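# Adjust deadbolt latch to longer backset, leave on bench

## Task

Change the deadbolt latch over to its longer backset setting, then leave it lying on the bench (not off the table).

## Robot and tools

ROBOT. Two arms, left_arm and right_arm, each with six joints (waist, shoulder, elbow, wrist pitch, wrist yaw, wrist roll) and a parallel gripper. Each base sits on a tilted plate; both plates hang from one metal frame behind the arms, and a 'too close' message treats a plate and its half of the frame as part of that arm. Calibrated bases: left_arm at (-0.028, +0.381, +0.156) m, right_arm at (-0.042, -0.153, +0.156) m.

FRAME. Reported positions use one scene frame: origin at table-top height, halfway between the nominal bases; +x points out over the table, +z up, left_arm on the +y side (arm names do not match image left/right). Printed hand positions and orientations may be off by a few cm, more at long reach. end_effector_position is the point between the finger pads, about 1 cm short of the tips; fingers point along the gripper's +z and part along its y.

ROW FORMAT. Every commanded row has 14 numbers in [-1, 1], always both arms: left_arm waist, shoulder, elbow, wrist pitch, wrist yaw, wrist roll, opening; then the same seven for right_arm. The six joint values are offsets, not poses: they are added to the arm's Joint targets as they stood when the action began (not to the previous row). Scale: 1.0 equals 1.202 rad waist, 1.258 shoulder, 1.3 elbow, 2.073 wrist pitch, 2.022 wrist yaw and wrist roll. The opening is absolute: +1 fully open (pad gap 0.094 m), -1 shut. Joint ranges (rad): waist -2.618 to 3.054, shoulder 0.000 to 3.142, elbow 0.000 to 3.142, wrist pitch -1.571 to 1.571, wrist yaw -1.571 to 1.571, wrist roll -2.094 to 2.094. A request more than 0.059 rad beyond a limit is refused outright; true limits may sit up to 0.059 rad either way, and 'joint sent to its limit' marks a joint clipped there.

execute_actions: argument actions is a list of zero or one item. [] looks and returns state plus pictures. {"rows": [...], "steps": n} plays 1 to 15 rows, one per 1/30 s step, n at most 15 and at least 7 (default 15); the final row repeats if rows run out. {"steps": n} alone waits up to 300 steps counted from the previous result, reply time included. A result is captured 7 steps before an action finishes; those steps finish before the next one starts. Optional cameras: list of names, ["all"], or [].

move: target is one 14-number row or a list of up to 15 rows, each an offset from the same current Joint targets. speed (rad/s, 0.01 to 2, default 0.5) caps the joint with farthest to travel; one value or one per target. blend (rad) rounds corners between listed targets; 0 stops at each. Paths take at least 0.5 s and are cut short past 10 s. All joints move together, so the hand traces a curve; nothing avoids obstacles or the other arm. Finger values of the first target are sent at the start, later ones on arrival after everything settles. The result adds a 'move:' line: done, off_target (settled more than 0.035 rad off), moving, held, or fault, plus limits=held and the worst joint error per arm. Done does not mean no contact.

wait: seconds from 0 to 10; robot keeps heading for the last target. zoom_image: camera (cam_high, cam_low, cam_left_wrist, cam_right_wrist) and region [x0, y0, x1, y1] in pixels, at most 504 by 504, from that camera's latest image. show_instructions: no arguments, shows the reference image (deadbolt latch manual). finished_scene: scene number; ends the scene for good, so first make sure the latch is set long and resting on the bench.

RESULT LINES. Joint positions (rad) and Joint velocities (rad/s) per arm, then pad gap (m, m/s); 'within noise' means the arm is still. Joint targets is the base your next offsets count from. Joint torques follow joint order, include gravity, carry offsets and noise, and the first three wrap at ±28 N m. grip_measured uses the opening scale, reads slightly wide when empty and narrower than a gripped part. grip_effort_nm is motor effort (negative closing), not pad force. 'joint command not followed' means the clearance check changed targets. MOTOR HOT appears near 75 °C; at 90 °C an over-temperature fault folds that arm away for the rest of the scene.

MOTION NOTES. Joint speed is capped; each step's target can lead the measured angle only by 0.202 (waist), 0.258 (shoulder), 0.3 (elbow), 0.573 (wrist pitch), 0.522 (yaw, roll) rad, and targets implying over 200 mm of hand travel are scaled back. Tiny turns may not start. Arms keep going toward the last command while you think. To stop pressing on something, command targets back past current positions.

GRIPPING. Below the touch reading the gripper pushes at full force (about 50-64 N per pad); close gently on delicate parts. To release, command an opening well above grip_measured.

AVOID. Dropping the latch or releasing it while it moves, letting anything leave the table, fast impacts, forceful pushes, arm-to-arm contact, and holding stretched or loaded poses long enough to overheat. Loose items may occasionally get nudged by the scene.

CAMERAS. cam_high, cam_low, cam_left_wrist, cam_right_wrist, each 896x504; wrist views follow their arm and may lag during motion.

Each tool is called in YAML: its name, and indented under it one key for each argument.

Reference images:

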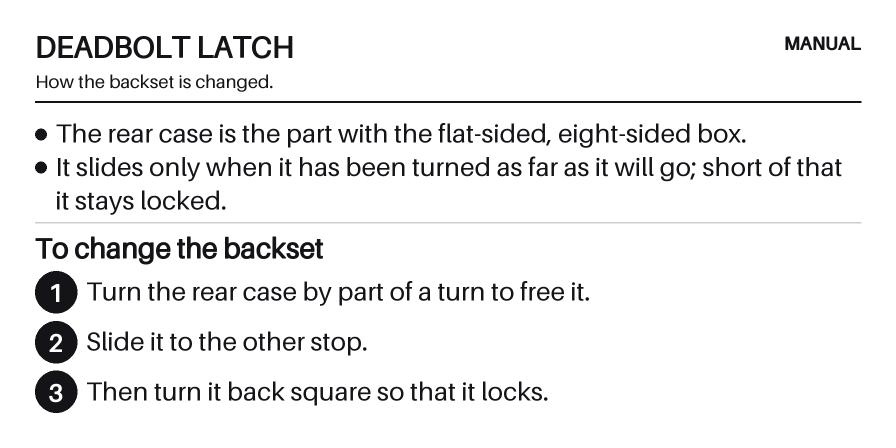

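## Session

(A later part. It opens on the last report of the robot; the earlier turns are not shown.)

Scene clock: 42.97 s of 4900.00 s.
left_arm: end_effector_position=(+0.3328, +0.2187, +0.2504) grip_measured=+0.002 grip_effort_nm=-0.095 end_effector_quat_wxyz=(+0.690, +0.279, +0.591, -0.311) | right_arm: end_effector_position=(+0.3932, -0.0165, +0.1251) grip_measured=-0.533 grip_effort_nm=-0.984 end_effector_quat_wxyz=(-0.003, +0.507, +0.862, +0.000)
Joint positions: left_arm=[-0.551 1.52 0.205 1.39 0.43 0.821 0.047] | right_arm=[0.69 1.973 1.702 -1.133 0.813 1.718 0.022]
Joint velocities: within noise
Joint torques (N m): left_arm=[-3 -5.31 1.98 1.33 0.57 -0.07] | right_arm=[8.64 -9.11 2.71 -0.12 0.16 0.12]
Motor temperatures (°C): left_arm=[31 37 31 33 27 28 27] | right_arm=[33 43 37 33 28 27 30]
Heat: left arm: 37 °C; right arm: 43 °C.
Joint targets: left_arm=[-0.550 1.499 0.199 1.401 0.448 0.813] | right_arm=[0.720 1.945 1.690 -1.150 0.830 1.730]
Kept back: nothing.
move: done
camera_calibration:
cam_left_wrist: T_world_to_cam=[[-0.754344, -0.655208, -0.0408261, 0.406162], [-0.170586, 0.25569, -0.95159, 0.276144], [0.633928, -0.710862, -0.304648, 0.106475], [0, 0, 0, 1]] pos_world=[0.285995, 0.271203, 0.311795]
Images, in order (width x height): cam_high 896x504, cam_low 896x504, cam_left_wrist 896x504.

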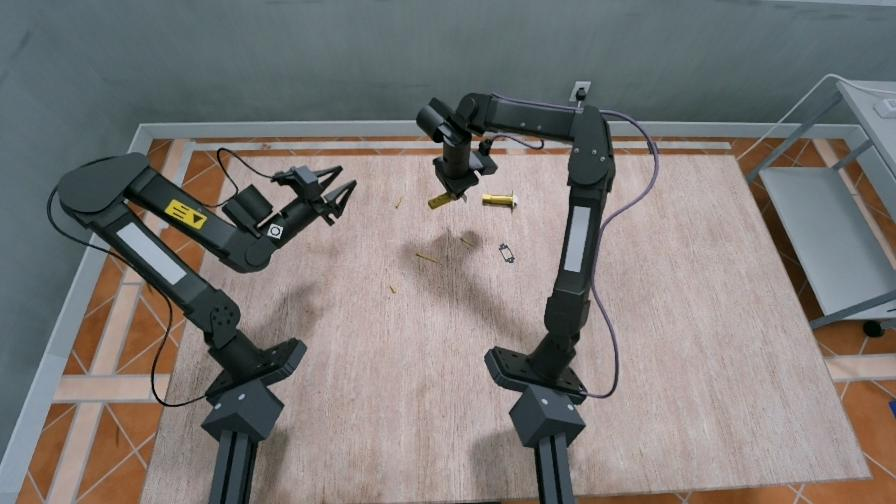

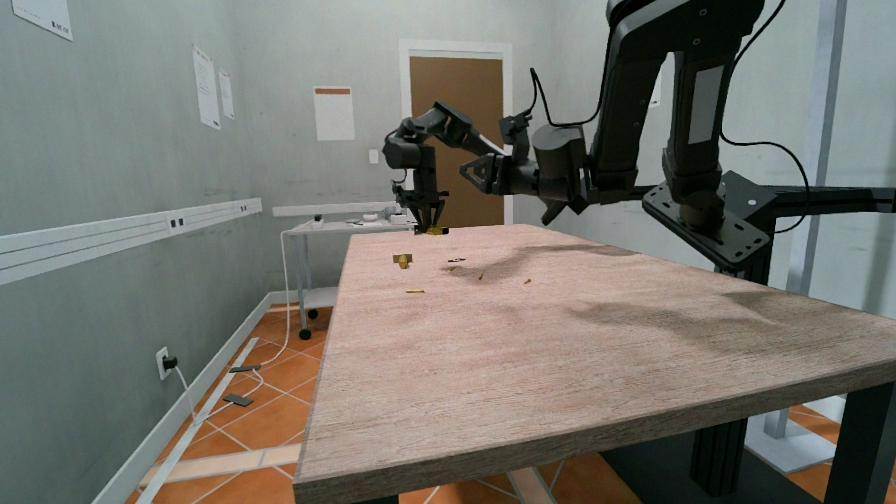

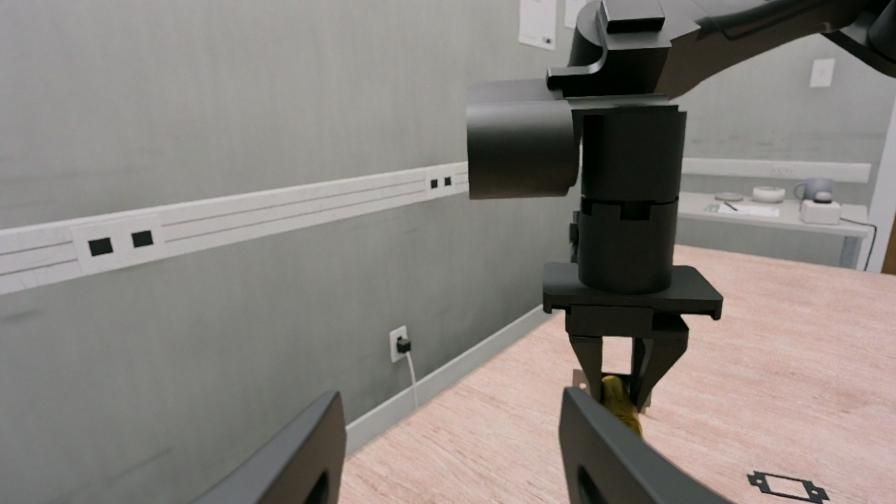

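move:
  target: [0.054,0.617,0.308,0.042,0.0405,0.052,0, 0,0,0,0,0,0,-0.75]
  speed: 0.7
  cameras: ["cam_low","cam_high","cam_left_wrist"]

zoom_image:
  camera: "cam_low"
  region: [370, 150, 530, 300]

Scene clock: 45.93 s of 4900.00 s.
left_arm: end_effector_position=(+0.3292, +0.1024, +0.1176) grip_measured=+0.002 grip_effort_nm=-0.095 end_effector_quat_wxyz=(+0.610, +0.354, +0.613, -0.357) | right_arm: end_effector_position=(+0.3930, -0.0165, +0.1251) grip_measured=-0.533 grip_effort_nm=-0.989 end_effector_quat_wxyz=(-0.003, +0.507, +0.862, +0.000)
Joint positions: left_arm=[-0.485 2.263 0.593 1.476 0.509 0.91 0.047] | right_arm=[0.69 1.973 1.702 -1.133 0.813 1.719 0.022]
Joint velocities: within noise
Joint torques (N m): left_arm=[-5.81 -5.16 1.42 1.27 0.63 0.08] | right_arm=[8.62 -9.13 2.69 -0.11 0.17 0.11]
Motor temperatures (°C): left_arm=[31 37 31 33 27 28 27] | right_arm=[33 43 37 33 28 27 30]
Heat: left arm: 37 °C; right arm: 43 °C.
Joint targets: left_arm=[-0.485 2.276 0.600 1.488 0.530 0.918] | right_arm=[0.720 1.945 1.690 -1.150 0.830 1.730]
Kept back: nothing.
move: done
camera_calibration:
cam_left_wrist: T_world_to_cam=[[-0.867509, -0.497078, -0.0184877, 0.340237], [-0.205234, 0.391538, -0.896982, 0.170009], [0.453109, -0.774345, -0.44168, 0.0678437], [0, 0, 0, 1]] pos_world=[0.29931, 0.155094, 0.18875]
Images, in order (width x height): cam_high 896x504, cam_low 896x504, cam_left_wrist 896x504.

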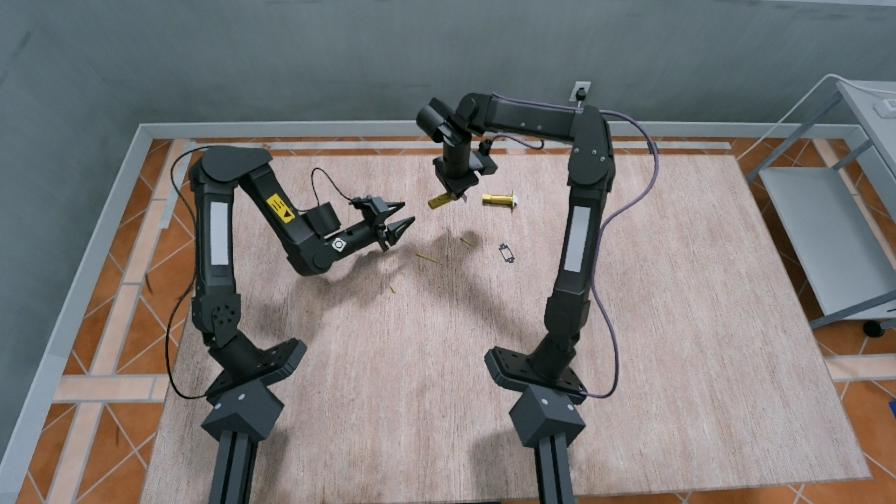

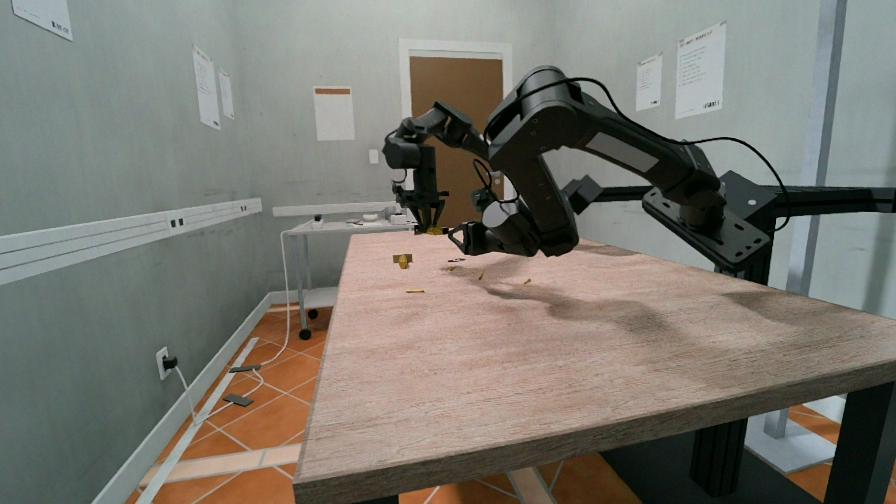

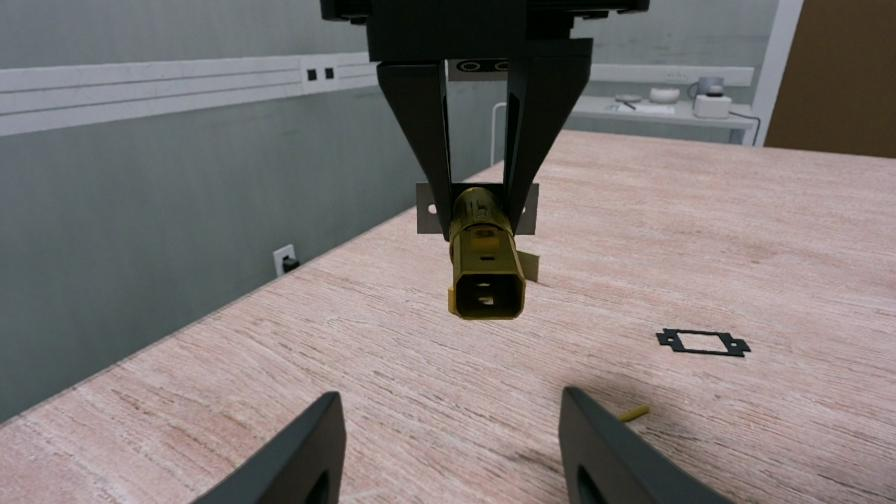

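Scaled by 3.150 from the camera's 896x504 image, which has a finer 1280x720 frame.

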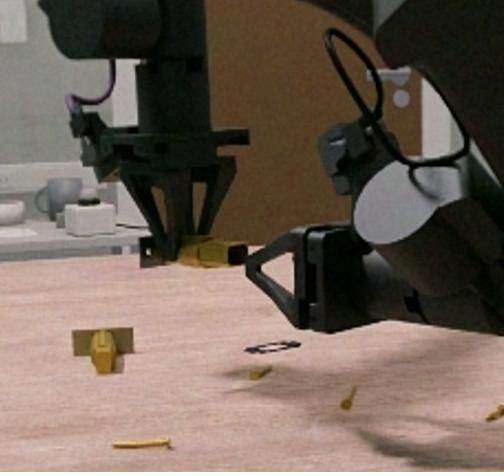

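move:
  target: [-0.026,0.0445,0.0515,-0.015,-0.0227,-0.005,0, 0,0,0,0,0,0,-0.75]
  speed: 0.3
  cameras: ["cam_left_wrist"]

zoom_image:
  camera: "cam_left_wrist"
  region: [320, 150, 620, 450]

Scene clock: 48.87 s of 4900.00 s.
left_arm: end_effector_position=(+0.3404, +0.0922, +0.1056) grip_measured=+0.002 grip_effort_nm=-0.085 end_effector_quat_wxyz=(+0.608, +0.352, +0.622, -0.345) | right_arm: end_effector_position=(+0.3930, -0.0165, +0.1251) grip_measured=-0.533 grip_effort_nm=-0.989 end_effector_quat_wxyz=(-0.003, +0.507, +0.862, +0.000)
Joint positions: left_arm=[-0.488 2.314 0.662 1.464 0.475 0.91 0.047] | right_arm=[0.69 1.973 1.702 -1.133 0.813 1.719 0.022]
Joint velocities: within noise
Joint torques (N m): left_arm=[-8.51 -4.86 1.29 1.07 0.54 -0.04] | right_arm=[8.64 -9.11 2.7 -0.12 0.17 0.11]
Motor temperatures (°C): left_arm=[31 37 31 33 27 28 27] | right_arm=[33 44 37 33 28 27 31]
Heat: left arm: 37 °C; right arm: 44 °C.
Joint targets: left_arm=[-0.516 2.331 0.667 1.456 0.484 0.908] | right_arm=[0.720 1.945 1.690 -1.150 0.830 1.730]
Kept back: nothing.
move: done
camera_calibration:
cam_left_wrist: T_world_to_cam=[[-0.856039, -0.516407, -0.0228381, 0.342981], [-0.220461, 0.404703, -0.887475, 0.168522], [0.467541, -0.754678, -0.460289, 0.044796], [0, 0, 0, 1]] pos_world=[0.309814, 0.142723, 0.178011]
Images, in order (width x height): cam_left_wrist 896x504.

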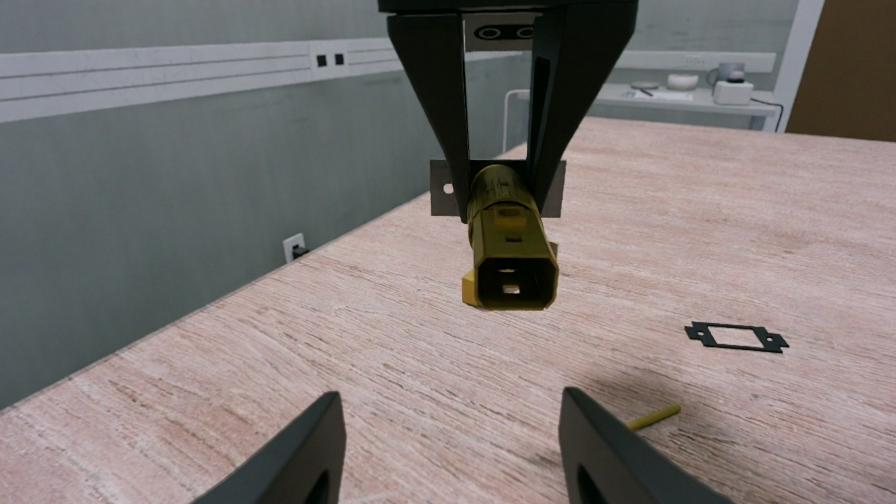

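Scaled by 1.680 from the camera's 896x504 image, which has a finer 1280x720 frame.

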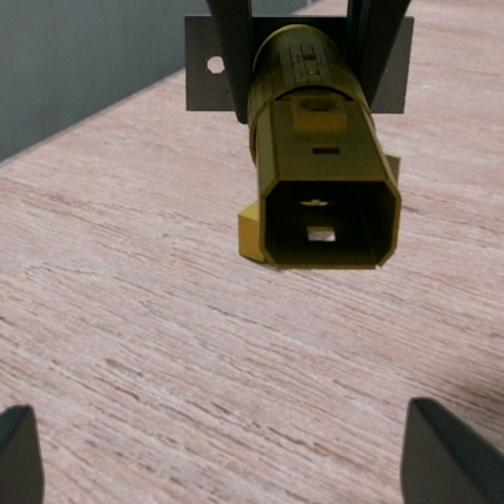

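move:
  target: [-0.049,0.037,0.0755,-0.030,-0.0094,-0.004,0, 0,0,0,0,0,0,-0.75]
  speed: 0.2
  cameras: ["cam_left_wrist"]

Scene clock: 50.37 s of 4900.00 s.
left_arm: end_effector_position=(+0.3437, +0.0612, +0.1132) grip_measured=+0.002 grip_effort_nm=-0.090 end_effector_quat_wxyz=(+0.609, +0.360, +0.609, -0.359) | right_arm: end_effector_position=(+0.3930, -0.0165, +0.1251) grip_measured=-0.533 grip_effort_nm=-0.989 end_effector_quat_wxyz=(-0.003, +0.507, +0.862, +0.000)
Joint positions: left_arm=[-0.548 2.36 0.759 1.402 0.456 0.908 0.047] | right_arm=[0.69 1.973 1.702 -1.133 0.813 1.719 0.022]
Joint velocities: within noise
Joint torques (N m): left_arm=[-8.98 -5.14 1.65 1.02 0.53 -0.1] | right_arm=[8.61 -9.13 2.7 -0.11 0.17 0.11]
Motor temperatures (°C): left_arm=[31 37 31 33 27 28 27] | right_arm=[33 44 37 33 28 27 31]
Heat: left arm: 37 °C; right arm: 44 °C.
Joint targets: left_arm=[-0.575 2.378 0.765 1.394 0.465 0.900] | right_arm=[0.720 1.945 1.690 -1.150 0.830 1.730]
Kept back: nothing.
move: done
camera_calibration:
cam_left_wrist: T_world_to_cam=[[-0.8735, -0.486126, -0.0260701, 0.334567], [-0.193787, 0.396336, -0.897421, 0.181001], [0.446592, -0.778845, -0.440404, 0.0298021], [0, 0, 0, 1]] pos_world=[0.314011, 0.114116, 0.184282]
Images, in order (width x height): cam_left_wrist 896x504.

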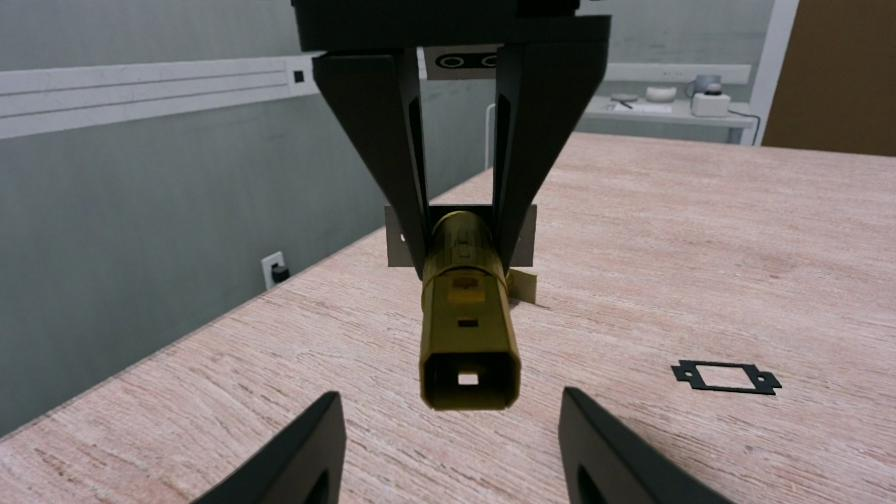

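move:
  target: [-0.041,0.016,0.073,-0.047,-0.039,0,0, 0,0,0,0,0,0,-0.75]
  speed: 0.2
  cameras: ["cam_left_wrist","cam_low"]

zoom_image:
  camera: "cam_low"
  region: [390, 180, 490, 270]

Scene clock: 52.53 s of 4900.00 s.
left_arm: end_effector_position=(+0.3555, +0.0383, +0.1125) grip_measured=+0.002 grip_effort_nm=-0.095 end_effector_quat_wxyz=(+0.596, +0.367, +0.621, -0.352) | right_arm: end_effector_position=(+0.3930, -0.0165, +0.1251) grip_measured=-0.533 grip_effort_nm=-0.984 end_effector_quat_wxyz=(-0.003, +0.507, +0.862, +0.000)
Joint positions: left_arm=[-0.595 2.379 0.853 1.304 0.377 0.908 0.047] | right_arm=[0.69 1.973 1.702 -1.133 0.813 1.719 0.022]
Joint velocities: within noise
Joint torques (N m): left_arm=[-9.44 -5.52 2.25 1.06 0.53 -0.1] | right_arm=[8.61 -9.11 2.71 -0.12 0.16 0.11]
Motor temperatures (°C): left_arm=[31 37 31 33 27 28 27] | right_arm=[33 44 37 33 28 27 31]
Heat: left arm: 37 °C; right arm: 44 °C.
Joint targets: left_arm=[-0.624 2.398 0.860 1.297 0.386 0.900] | right_arm=[0.720 1.945 1.690 -1.150 0.830 1.730]
Kept back: nothing.
move: done
camera_calibration:
cam_left_wrist: T_world_to_cam=[[-0.874038, -0.485199, -0.0252698, 0.333752], [-0.212329, 0.428236, -0.878368, 0.19496], [0.437005, -0.762362, -0.477317, 0.0133307], [0, 0, 0, 1]] pos_world=[0.327283, 0.08861, 0.186044]
Images, in order (width x height): cam_low 896x504, cam_left_wrist 896x504.

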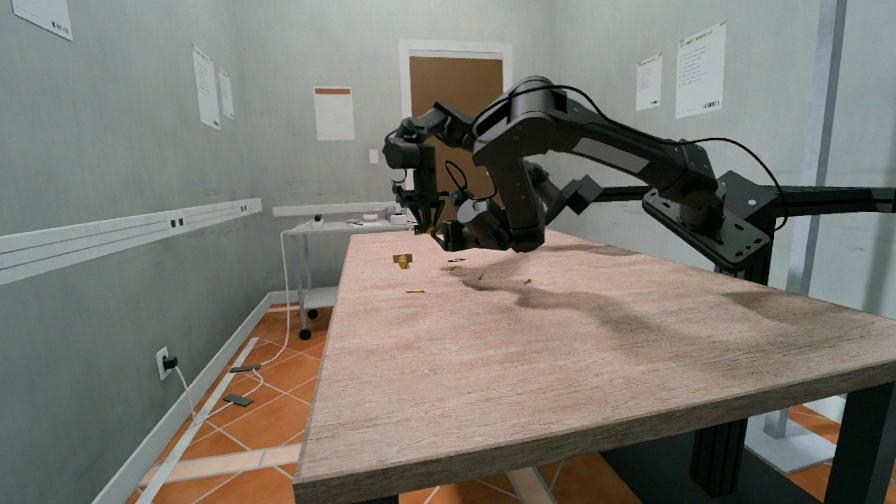

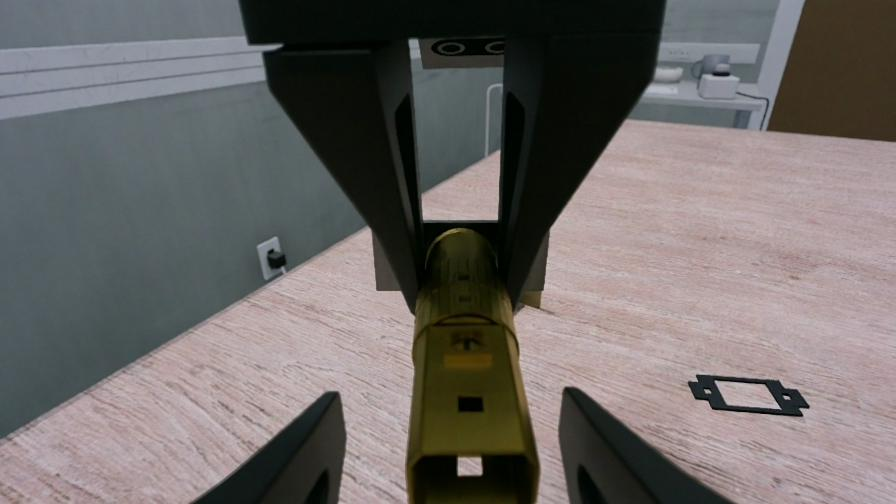

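Scaled by 5.040 from the camera's 896x504 image, which has a finer 1280x720 frame.

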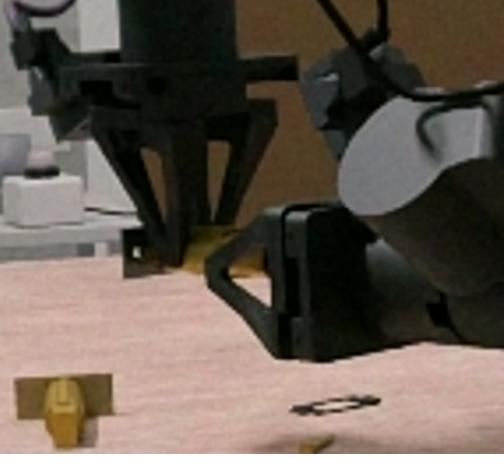

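move:
  target: [0,0,0,0.0246,0.0163,0,0, 0,0,0,0,0,0,-0.75]
  speed: 0.1
  cameras: ["cam_left_wrist","cam_low"]

zoom_image:
  camera: "cam_low"
  region: [390, 180, 490, 270]

Scene clock: 54.57 s of 4900.00 s.
left_arm: end_effector_position=(+0.3587, +0.0399, +0.1201) grip_measured=+0.002 grip_effort_nm=-0.090 end_effector_quat_wxyz=(+0.611, +0.361, +0.611, -0.351) | right_arm: end_effector_position=(+0.3930, -0.0165, +0.1251) grip_measured=-0.533 grip_effort_nm=-0.989 end_effector_quat_wxyz=(-0.003, +0.507, +0.862, +0.000)
Joint positions: left_arm=[-0.595 2.379 0.853 1.336 0.398 0.908 0.047] | right_arm=[0.69 1.973 1.702 -1.133 0.813 1.719 0.022]
Joint velocities: within noise
Joint torques (N m): left_arm=[-9.48 -5.46 2.22 1.26 0.6 -0.08] | right_arm=[8.64 -9.13 2.71 -0.11 0.16 0.11]
Motor temperatures (°C): left_arm=[32 37 31 33 27 28 27] | right_arm=[34 45 37 33 28 27 31]
Heat: left arm: 37 °C; right arm: 45 °C.
Joint targets: left_arm=[-0.624 2.398 0.860 1.348 0.419 0.900] | right_arm=[0.720 1.945 1.690 -1.150 0.830 1.730]
Kept back: nothing.
move: done
camera_calibration:
cam_left_wrist: T_world_to_cam=[[-0.868309, -0.494631, -0.0371429, 0.337284], [-0.192131, 0.404423, -0.894163, 0.197253], [0.457302, -0.769273, -0.446198, 0.00601918], [0, 0, 0, 1]] pos_world=[0.328013, 0.0916881, 0.19159]
Images, in order (width x height): cam_low 896x504, cam_left_wrist 896x504.

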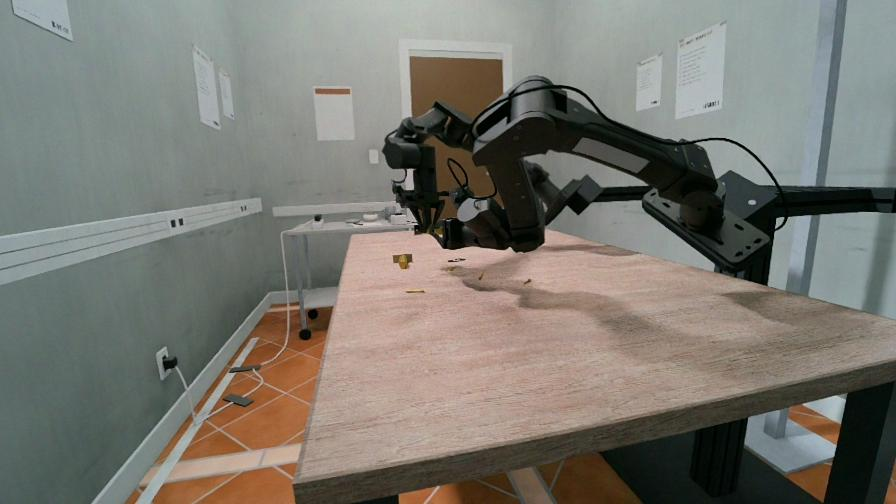

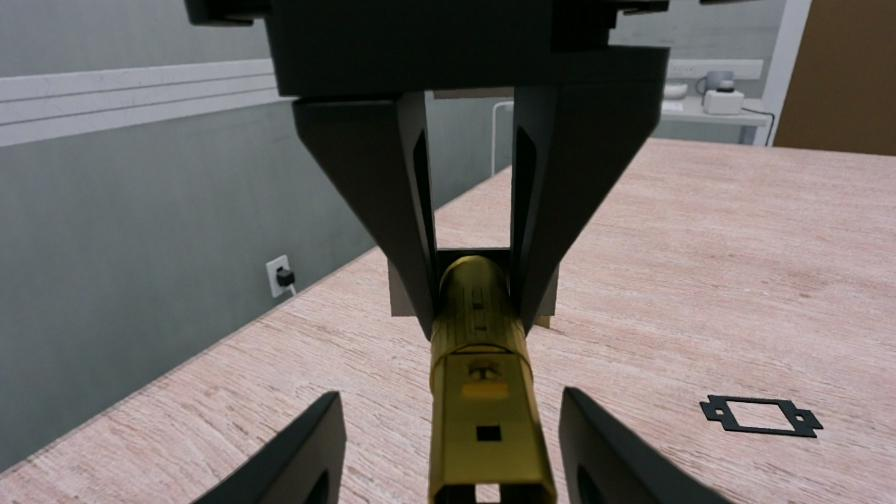

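Scaled by 5.040 from the camera's 896x504 image, which has a finer 1280x720 frame.

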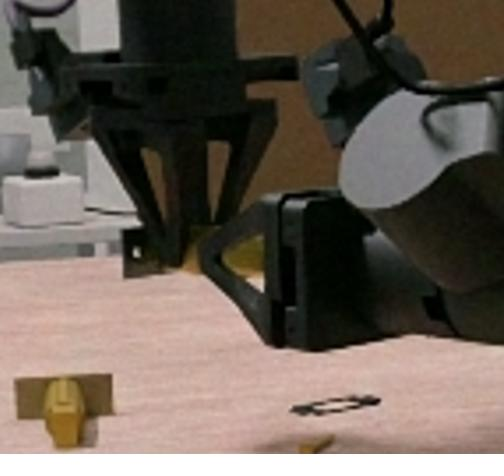

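move:
  target: [-0.010,0.0107,0,0.0089,0,0,0, 0,0,0,0,0,0,-0.75]
  speed: 0.1
  cameras: ["cam_left_wrist"]

Scene clock: 56.47 s of 4900.00 s.
left_arm: end_effector_position=(+0.3542, +0.0358, +0.1225) grip_measured=+0.002 grip_effort_nm=-0.095 end_effector_quat_wxyz=(+0.614, +0.362, +0.606, -0.354) | right_arm: end_effector_position=(+0.3930, -0.0165, +0.1251) grip_measured=-0.533 grip_effort_nm=-0.984 end_effector_quat_wxyz=(-0.003, +0.507, +0.862, +0.000)
Joint positions: left_arm=[-0.606 2.393 0.853 1.354 0.399 0.908 0.047] | right_arm=[0.69 1.973 1.702 -1.133 0.813 1.719 0.022]
Joint velocities: within noise
Joint torques (N m): left_arm=[-9.65 -5.63 2.29 1.26 0.64 -0.11] | right_arm=[8.64 -9.13 2.7 -0.12 0.17 0.11]
Motor temperatures (°C): left_arm=[32 36 31 33 27 28 27] | right_arm=[34 45 37 33 28 27 31]
Heat: left arm: 36 °C; right arm: 45 °C.
Joint targets: left_arm=[-0.636 2.412 0.860 1.366 0.419 0.900] | right_arm=[0.720 1.945 1.690 -1.150 0.830 1.730]
Kept back: nothing.
move: done
camera_calibration:
cam_left_wrist: T_world_to_cam=[[-0.870536, -0.490441, -0.0404217, 0.332471], [-0.182727, 0.398422, -0.898816, 0.19761], [0.456921, -0.775066, -0.436458, 0.00518829], [0, 0, 0, 1]] pos_world=[0.323167, 0.0883468, 0.193318]
Images, in order (width x height): cam_left_wrist 896x504.

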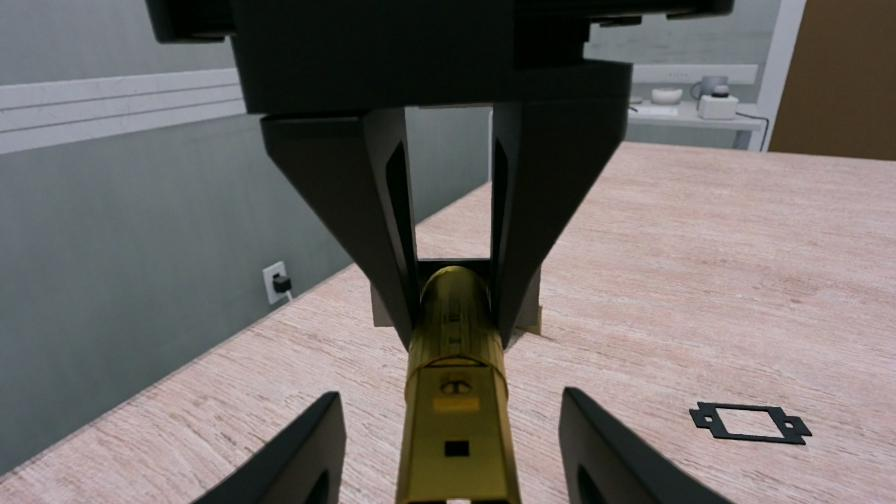

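move:
  target: [0.0366,0,0,-0.0174,0.0054,0,0, 0,0,0,0,0,0,-0.75]
  speed: 0.1
  cameras: ["cam_left_wrist","cam_low"]

zoom_image:
  camera: "cam_low"
  region: [390, 180, 490, 270]

Scene clock: 58.33 s of 4900.00 s.
left_arm: end_effector_position=(+0.3539, +0.0383, +0.1154) grip_measured=+0.002 grip_effort_nm=-0.095 end_effector_quat_wxyz=(+0.607, +0.364, +0.610, -0.356) | right_arm: end_effector_position=(+0.3930, -0.0165, +0.1251) grip_measured=-0.533 grip_effort_nm=-0.989 end_effector_quat_wxyz=(-0.003, +0.507, +0.862, +0.000)
Joint positions: left_arm=[-0.59 2.393 0.853 1.337 0.409 0.908 0.047] | right_arm=[0.69 1.973 1.702 -1.133 0.813 1.719 0.022]
Joint velocities: within noise
Joint torques (N m): left_arm=[-7.16 -5.57 2.17 1.05 0.63 -0.11] | right_arm=[8.62 -9.13 2.7 -0.11 0.16 0.11]
Motor temperatures (°C): left_arm=[32 37 31 33 27 28 27] | right_arm=[34 45 37 33 28 27 31]
Heat: left arm: 37 °C; right arm: 45 °C.
Joint targets: left_arm=[-0.592 2.412 0.860 1.330 0.430 0.900] | right_arm=[0.720 1.945 1.690 -1.150 0.830 1.730]
Kept back: nothing.
move: done
camera_calibration:
cam_left_wrist: T_world_to_cam=[[-0.874694, -0.483683, -0.0310035, 0.333282], [-0.192971, 0.406222, -0.893166, 0.192854], [0.444603, -0.775265, -0.448657, 0.00983633], [0, 0, 0, 1]] pos_world=[0.324362, 0.0904868, 0.186997]
Images, in order (width x height): cam_low 896x504, cam_left_wrist 896x504.

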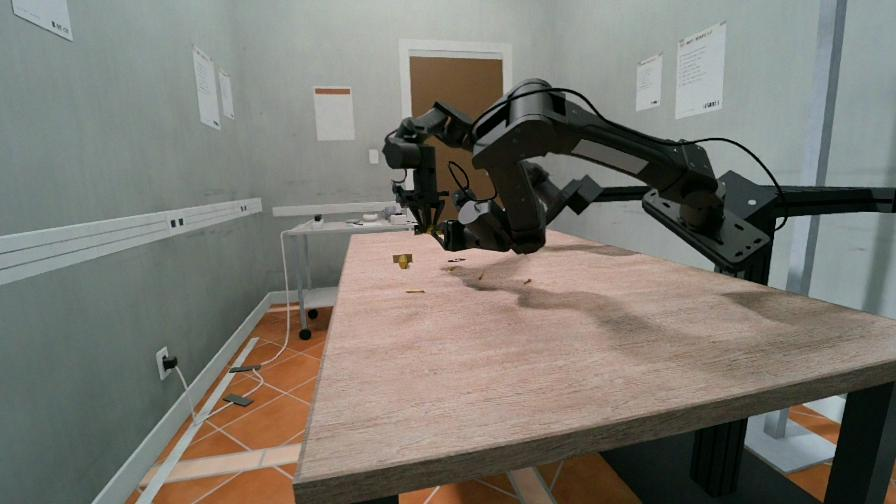

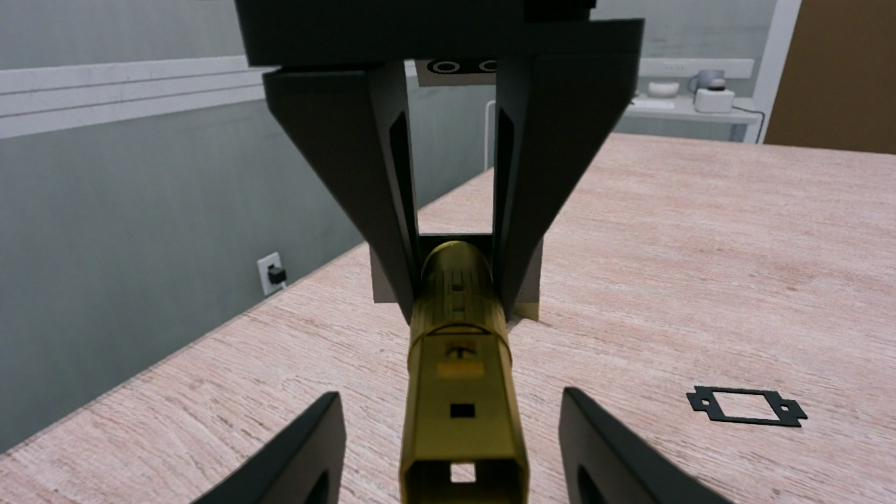

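Scaled by 5.040 from the camera's 896x504 image, which has a finer 1280x720 frame.

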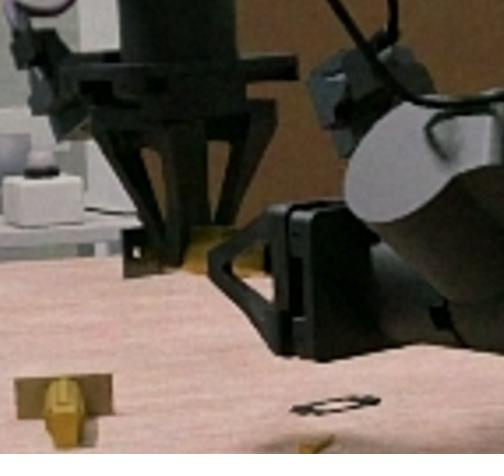

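execute_actions:
  actions:
    - {"rows":[[0,0,0,0,0,0,-0.2,0,0,0,0,0,0,-0.75],[0,0,0,0,0,0,-0.35,0,0,0,0,0,0,-0.75],[0,0,0,0,0,0,-0.4,0,0,0,0,0,0,-0.75],[0,0,0,0,0,0,-0.43,0,0,0,0,0,0,-0.75],[0,0,0,0,0,0,-0.45,0,0,0,0,0,0,-0.75],[0,0,0,0,0,0,-0.48,0,0,0,0,0,0,-0.75],[0,0,0,0,0,0,-0.5,0,0,0,0,0,0,-0.75],[0,0,0,0,0,0,-0.52,0,0,0,0,0,0,-0.75],[0,0,0,0,0,0,-0.54,0,0,0,0,0,0,-0.75],[0,0,0,0,0,0,-0.56,0,0,0,0,0,0,-0.75],[0,0,0,0,0,0,-0.58,0,0,0,0,0,0,-0.75],[0,0,0,0,0,0,-0.6,0,0,0,0,0,0,-0.75],[0,0,0,0,0,0,-0.64,0,0,0,0,0,0,-0.75],[0,0,0,0,0,0,-0.7,0,0,0,0,0,0,-0.75],[0,0,0,0,0,0,-0.75,0,0,0,0,0,0,-0.75]]}

wait:
  seconds: 0.4

Scene clock: 59.13 s of 4900.00 s.
left_arm: end_effector_position=(+0.3528, +0.0376, +0.1152) grip_measured=-0.506 grip_effort_nm=-0.286 end_effector_quat_wxyz=(+0.605, +0.365, +0.609, -0.359) | right_arm: end_effector_position=(+0.3930, -0.0165, +0.1251) grip_measured=-0.533 grip_effort_nm=-0.984 end_effector_quat_wxyz=(-0.003, +0.508, +0.861, +0.000)
Joint positions: left_arm=[-0.59 2.393 0.853 1.332 0.413 0.907 0.023] | right_arm=[0.69 1.973 1.702 -1.133 0.813 1.72 0.022]
Joint velocities: left_arm=[0.007 0.002 -0.012 0.022 0.051 -0.051 -0.021] | right_arm=[within noise]
Joint torques (N m): left_arm=[-7.35 -5.53 2.24 1.16 0.53 -0.08] | right_arm=[8.65 -9.11 2.7 -0.12 0.16 0.1]
Motor temperatures (°C): left_arm=[32 37 31 33 27 28 27] | right_arm=[34 45 37 33 28 27 31]
Heat: left arm: 37 °C; right arm: 45 °C.
Joint targets: left_arm=[-0.592 2.412 0.860 1.330 0.430 0.900] | right_arm=[0.720 1.945 1.690 -1.150 0.829 1.730]
Steps of this call (1-16: nothing new was sent; 17-24: this action's first 8). Readings (joint positions of left_arm | right_arm):
17: [-0.590 2.393 0.853 1.337 0.409 0.908] | [0.690 1.973 1.702 -1.133 0.813 1.719]
18: [-0.590 2.393 0.853 1.337 0.409 0.907] | [0.690 1.973 1.702 -1.133 0.813 1.719]
20: [-0.590 2.393 0.853 1.337 0.409 0.907] | [0.690 1.973 1.702 -1.133 0.813 1.719]
24: the state above

Scene clock: 59.77 s of 4900.00 s.
left_arm: end_effector_position=(+0.3527, +0.0376, +0.1153) grip_measured=-0.529 grip_effort_nm=-1.023 end_effector_quat_wxyz=(+0.606, +0.365, +0.609, -0.359) | right_arm: end_effector_position=(+0.3931, -0.0166, +0.1251) grip_measured=-0.533 grip_effort_nm=-0.989 end_effector_quat_wxyz=(-0.003, +0.508, +0.861, +0.000)
Joint positions: left_arm=[-0.59 2.393 0.853 1.332 0.413 0.907 0.022] | right_arm=[0.69 1.973 1.702 -1.133 0.814 1.721 0.022]
Joint velocities: within noise
Joint torques (N m): left_arm=[-7.2 -5.59 2.22 1.11 0.59 -0.09] | right_arm=[8.62 -9.11 2.7 -0.12 0.15 0.09]
Motor temperatures (°C): left_arm=[32 37 31 33 27 28 27] | right_arm=[34 45 37 33 28 27 31]
Heat: left arm: 37 °C; right arm: 45 °C.
Joint targets: left_arm=[-0.592 2.412 0.860 1.331 0.430 0.900] | right_arm=[0.720 1.945 1.690 -1.150 0.830 1.730]
Steps of this call (1-7: your previous action's last 7; 8-15: toward your last target; 16-19: nothing new was sent). Readings (joint positions of left_arm | right_arm):
1: [-0.590 2.393 0.853 1.332 0.413 0.907] | [0.690 1.973 1.702 -1.133 0.814 1.721]
2: [-0.590 2.393 0.853 1.332 0.413 0.907] | [0.690 1.973 1.702 -1.133 0.814 1.721]
4: [-0.590 2.393 0.853 1.332 0.413 0.907] | [0.690 1.973 1.702 -1.133 0.814 1.721]
8: [-0.590 2.393 0.853 1.332 0.413 0.907] | [0.690 1.973 1.702 -1.133 0.814 1.721]
19: the state above
All arms were judged still, so your last target was given up. Each gripper or tool keeps its last command.
camera_calibration:
cam_left_wrist: T_world_to_cam=[[-0.877817, -0.478143, -0.028582, 0.332478], [-0.191948, 0.40581, -0.893574, 0.19252], [0.438855, -0.778908, -0.448005, 0.0119191], [0, 0, 0, 1]] pos_world=[0.323578, 0.0901295, 0.186874]
cam_right_wrist: T_world_to_cam=[[-0.879869, -0.475195, -0.00451449, 0.340975], [-0.430402, 0.79283, 0.431481, 0.166793], [-0.201459, 0.38159, -0.902111, 0.286899], [0, 0, 0, 1]] pos_world=[0.429599, -0.0796861, 0.188386]

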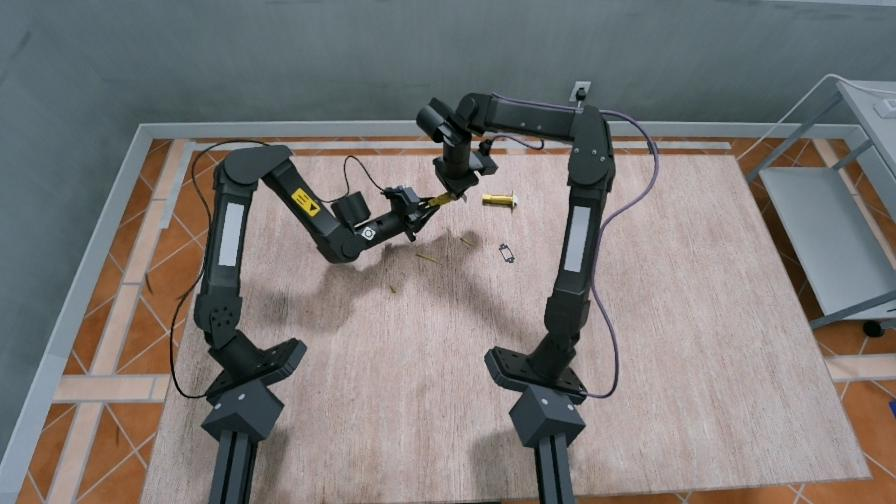

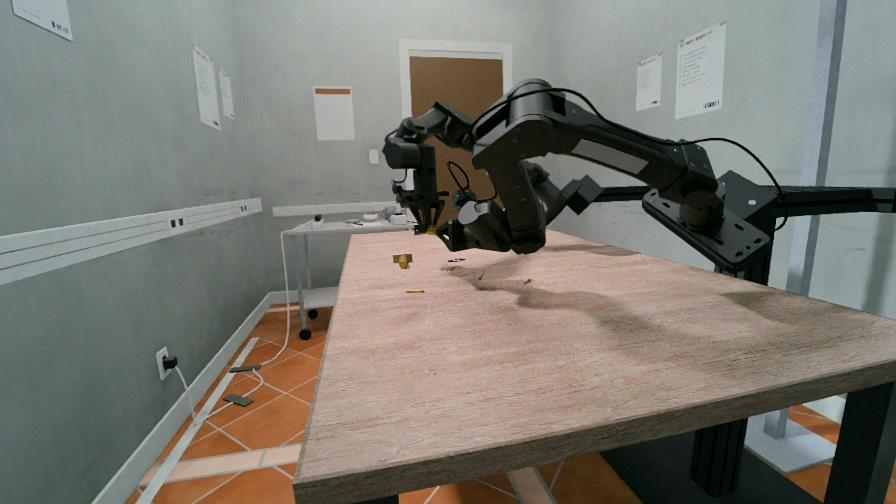

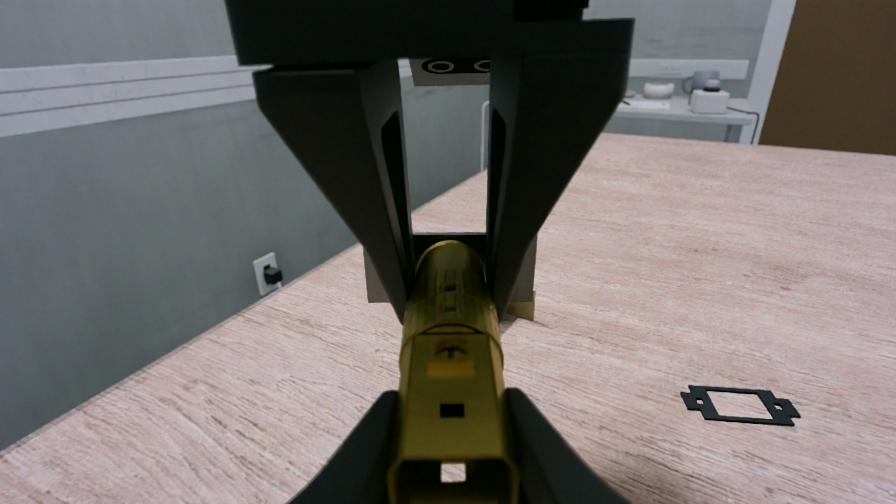

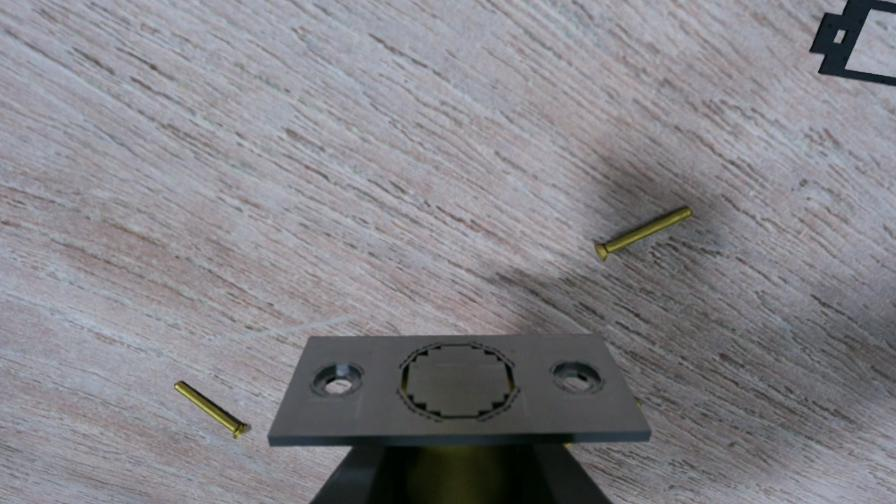

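move:
  target: [0,0,0,0,0,0.12,-0.8, 0,0,0,0,0,0,-0.8]
  speed: 0.3
  cameras: ["cam_left_wrist","cam_right_wrist"]

Scene clock: 61.37 s of 4900.00 s.
left_arm: end_effector_position=(+0.3528, +0.0377, +0.1144) grip_measured=-0.529 grip_effort_nm=-1.013 end_effector_quat_wxyz=(+0.636, +0.422, +0.573, -0.299) | right_arm: end_effector_position=(+0.3933, -0.0166, +0.1254) grip_measured=-0.542 grip_effort_nm=-0.984 end_effector_quat_wxyz=(-0.002, +0.508, +0.861, +0.000)
Joint positions: left_arm=[-0.59 2.393 0.853 1.331 0.41 1.099 0.022] | right_arm=[0.691 1.973 1.702 -1.133 0.816 1.721 0.022]
Joint velocities: within noise
Joint torques (N m): left_arm=[-7.35 -5.49 2.21 1.13 0.64 0.51] | right_arm=[8.53 -9.11 2.71 -0.12 0.14 0.1]
Motor temperatures (°C): left_arm=[32 37 31 33 27 28 27] | right_arm=[34 45 37 33 28 27 31]
Heat: left arm: 37 °C; right arm: 45 °C.
Joint targets: left_arm=[-0.592 2.412 0.860 1.330 0.430 1.142] | right_arm=[0.720 1.945 1.690 -1.150 0.830 1.730]
Kept back: nothing.
move: off_target (left_arm); left_arm: the wrist roll is farthest, 0.043 rad from its target
camera_calibration:
cam_left_wrist: T_world_to_cam=[[-0.857694, -0.465541, -0.21825, 0.346726], [-0.0442456, 0.489731, -0.87075, 0.133797], [0.512254, -0.73718, -0.440638, -0.0167419], [0, 0, 0, 1]] pos_world=[0.311881, 0.083549, 0.184799]
cam_right_wrist: T_world_to_cam=[[-0.879488, -0.475886, -0.00572278, 0.341133], [-0.431949, 0.793124, 0.429388, 0.167634], [-0.199801, 0.380113, -0.903102, 0.286685], [0, 0, 0, 1]] pos_world=[0.429712, -0.0795872, 0.188878]
Images, in order (width x height): cam_left_wrist 896x504, cam_right_wrist 896x504.

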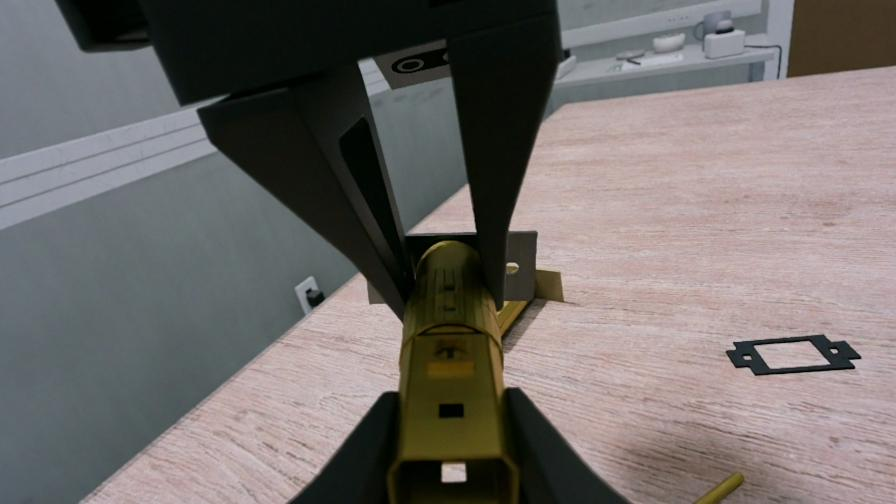

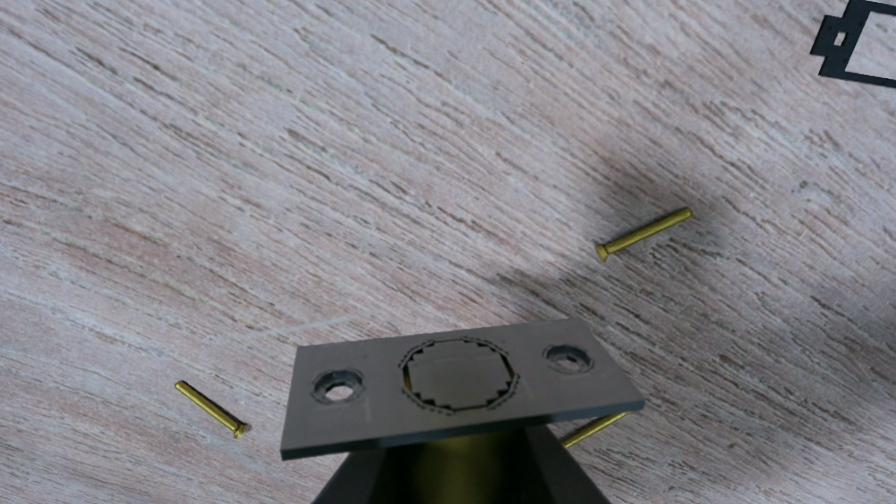

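move:
  target: [0,0,0,0,0,-0.238,-0.8, 0,0,0,0,0,0,-0.8]
  speed: 0.4
  cameras: ["cam_left_wrist","cam_right_wrist"]

Scene clock: 63.50 s of 4900.00 s.
left_arm: end_effector_position=(+0.3506, +0.0366, +0.1118) grip_measured=-0.530 grip_effort_nm=-1.018 end_effector_quat_wxyz=(+0.562, +0.306, +0.646, -0.416) | right_arm: end_effector_position=(+0.3916, -0.0178, +0.1256) grip_measured=-0.554 grip_effort_nm=-0.984 end_effector_quat_wxyz=(-0.003, +0.505, +0.863, -0.004)
Joint positions: left_arm=[-0.59 2.396 0.853 1.322 0.407 0.714 0.022] | right_arm=[0.692 1.973 1.702 -1.144 0.816 1.723 0.021]
Joint velocities: within noise
Joint torques (N m): left_arm=[-7.25 -5.72 2.18 1.23 0.67 -0.63] | right_arm=[8.51 -9.09 2.69 -0.02 0.13 0.07]
Motor temperatures (°C): left_arm=[32 37 31 33 27 28 27] | right_arm=[34 45 37 33 28 27 31]
Heat: left arm: 37 °C; right arm: 45 °C.
Joint targets: left_arm=[-0.592 2.412 0.860 1.330 0.430 0.661] | right_arm=[0.721 1.945 1.690 -1.150 0.830 1.730]
Kept back: nothing.
move: off_target (left_arm); left_arm: the wrist roll is farthest, 0.053 rad from its target
camera_calibration:
cam_left_wrist: T_world_to_cam=[[-0.866232, -0.469994, 0.16955, 0.303531], [-0.351999, 0.333219, -0.874678, 0.246015], [0.354596, -0.817356, -0.454082, 0.0421188], [0, 0, 0, 1]] pos_world=[0.33459, 0.0951072, 0.182845]
cam_right_wrist: T_world_to_cam=[[-0.876604, -0.481211, 0.00148113, 0.336935], [-0.434255, 0.792385, 0.428426, 0.168796], [-0.207337, 0.374917, -0.903575, 0.289822], [0, 0, 0, 1]] pos_world=[0.42875, -0.0802741, 0.189061]
Images, in order (width x height): cam_left_wrist 896x504, cam_right_wrist 896x504.

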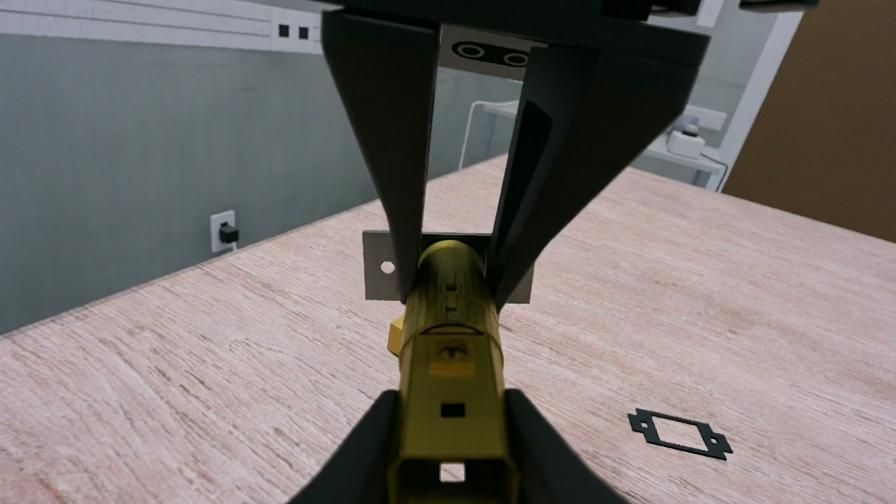

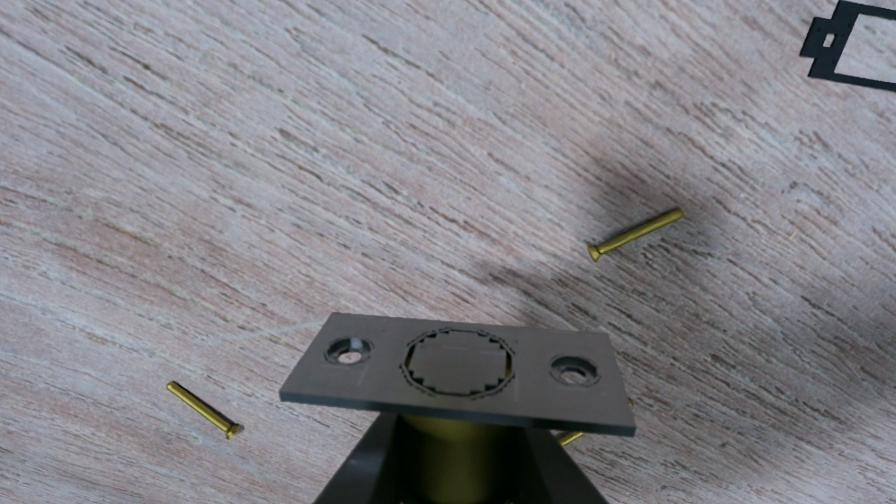

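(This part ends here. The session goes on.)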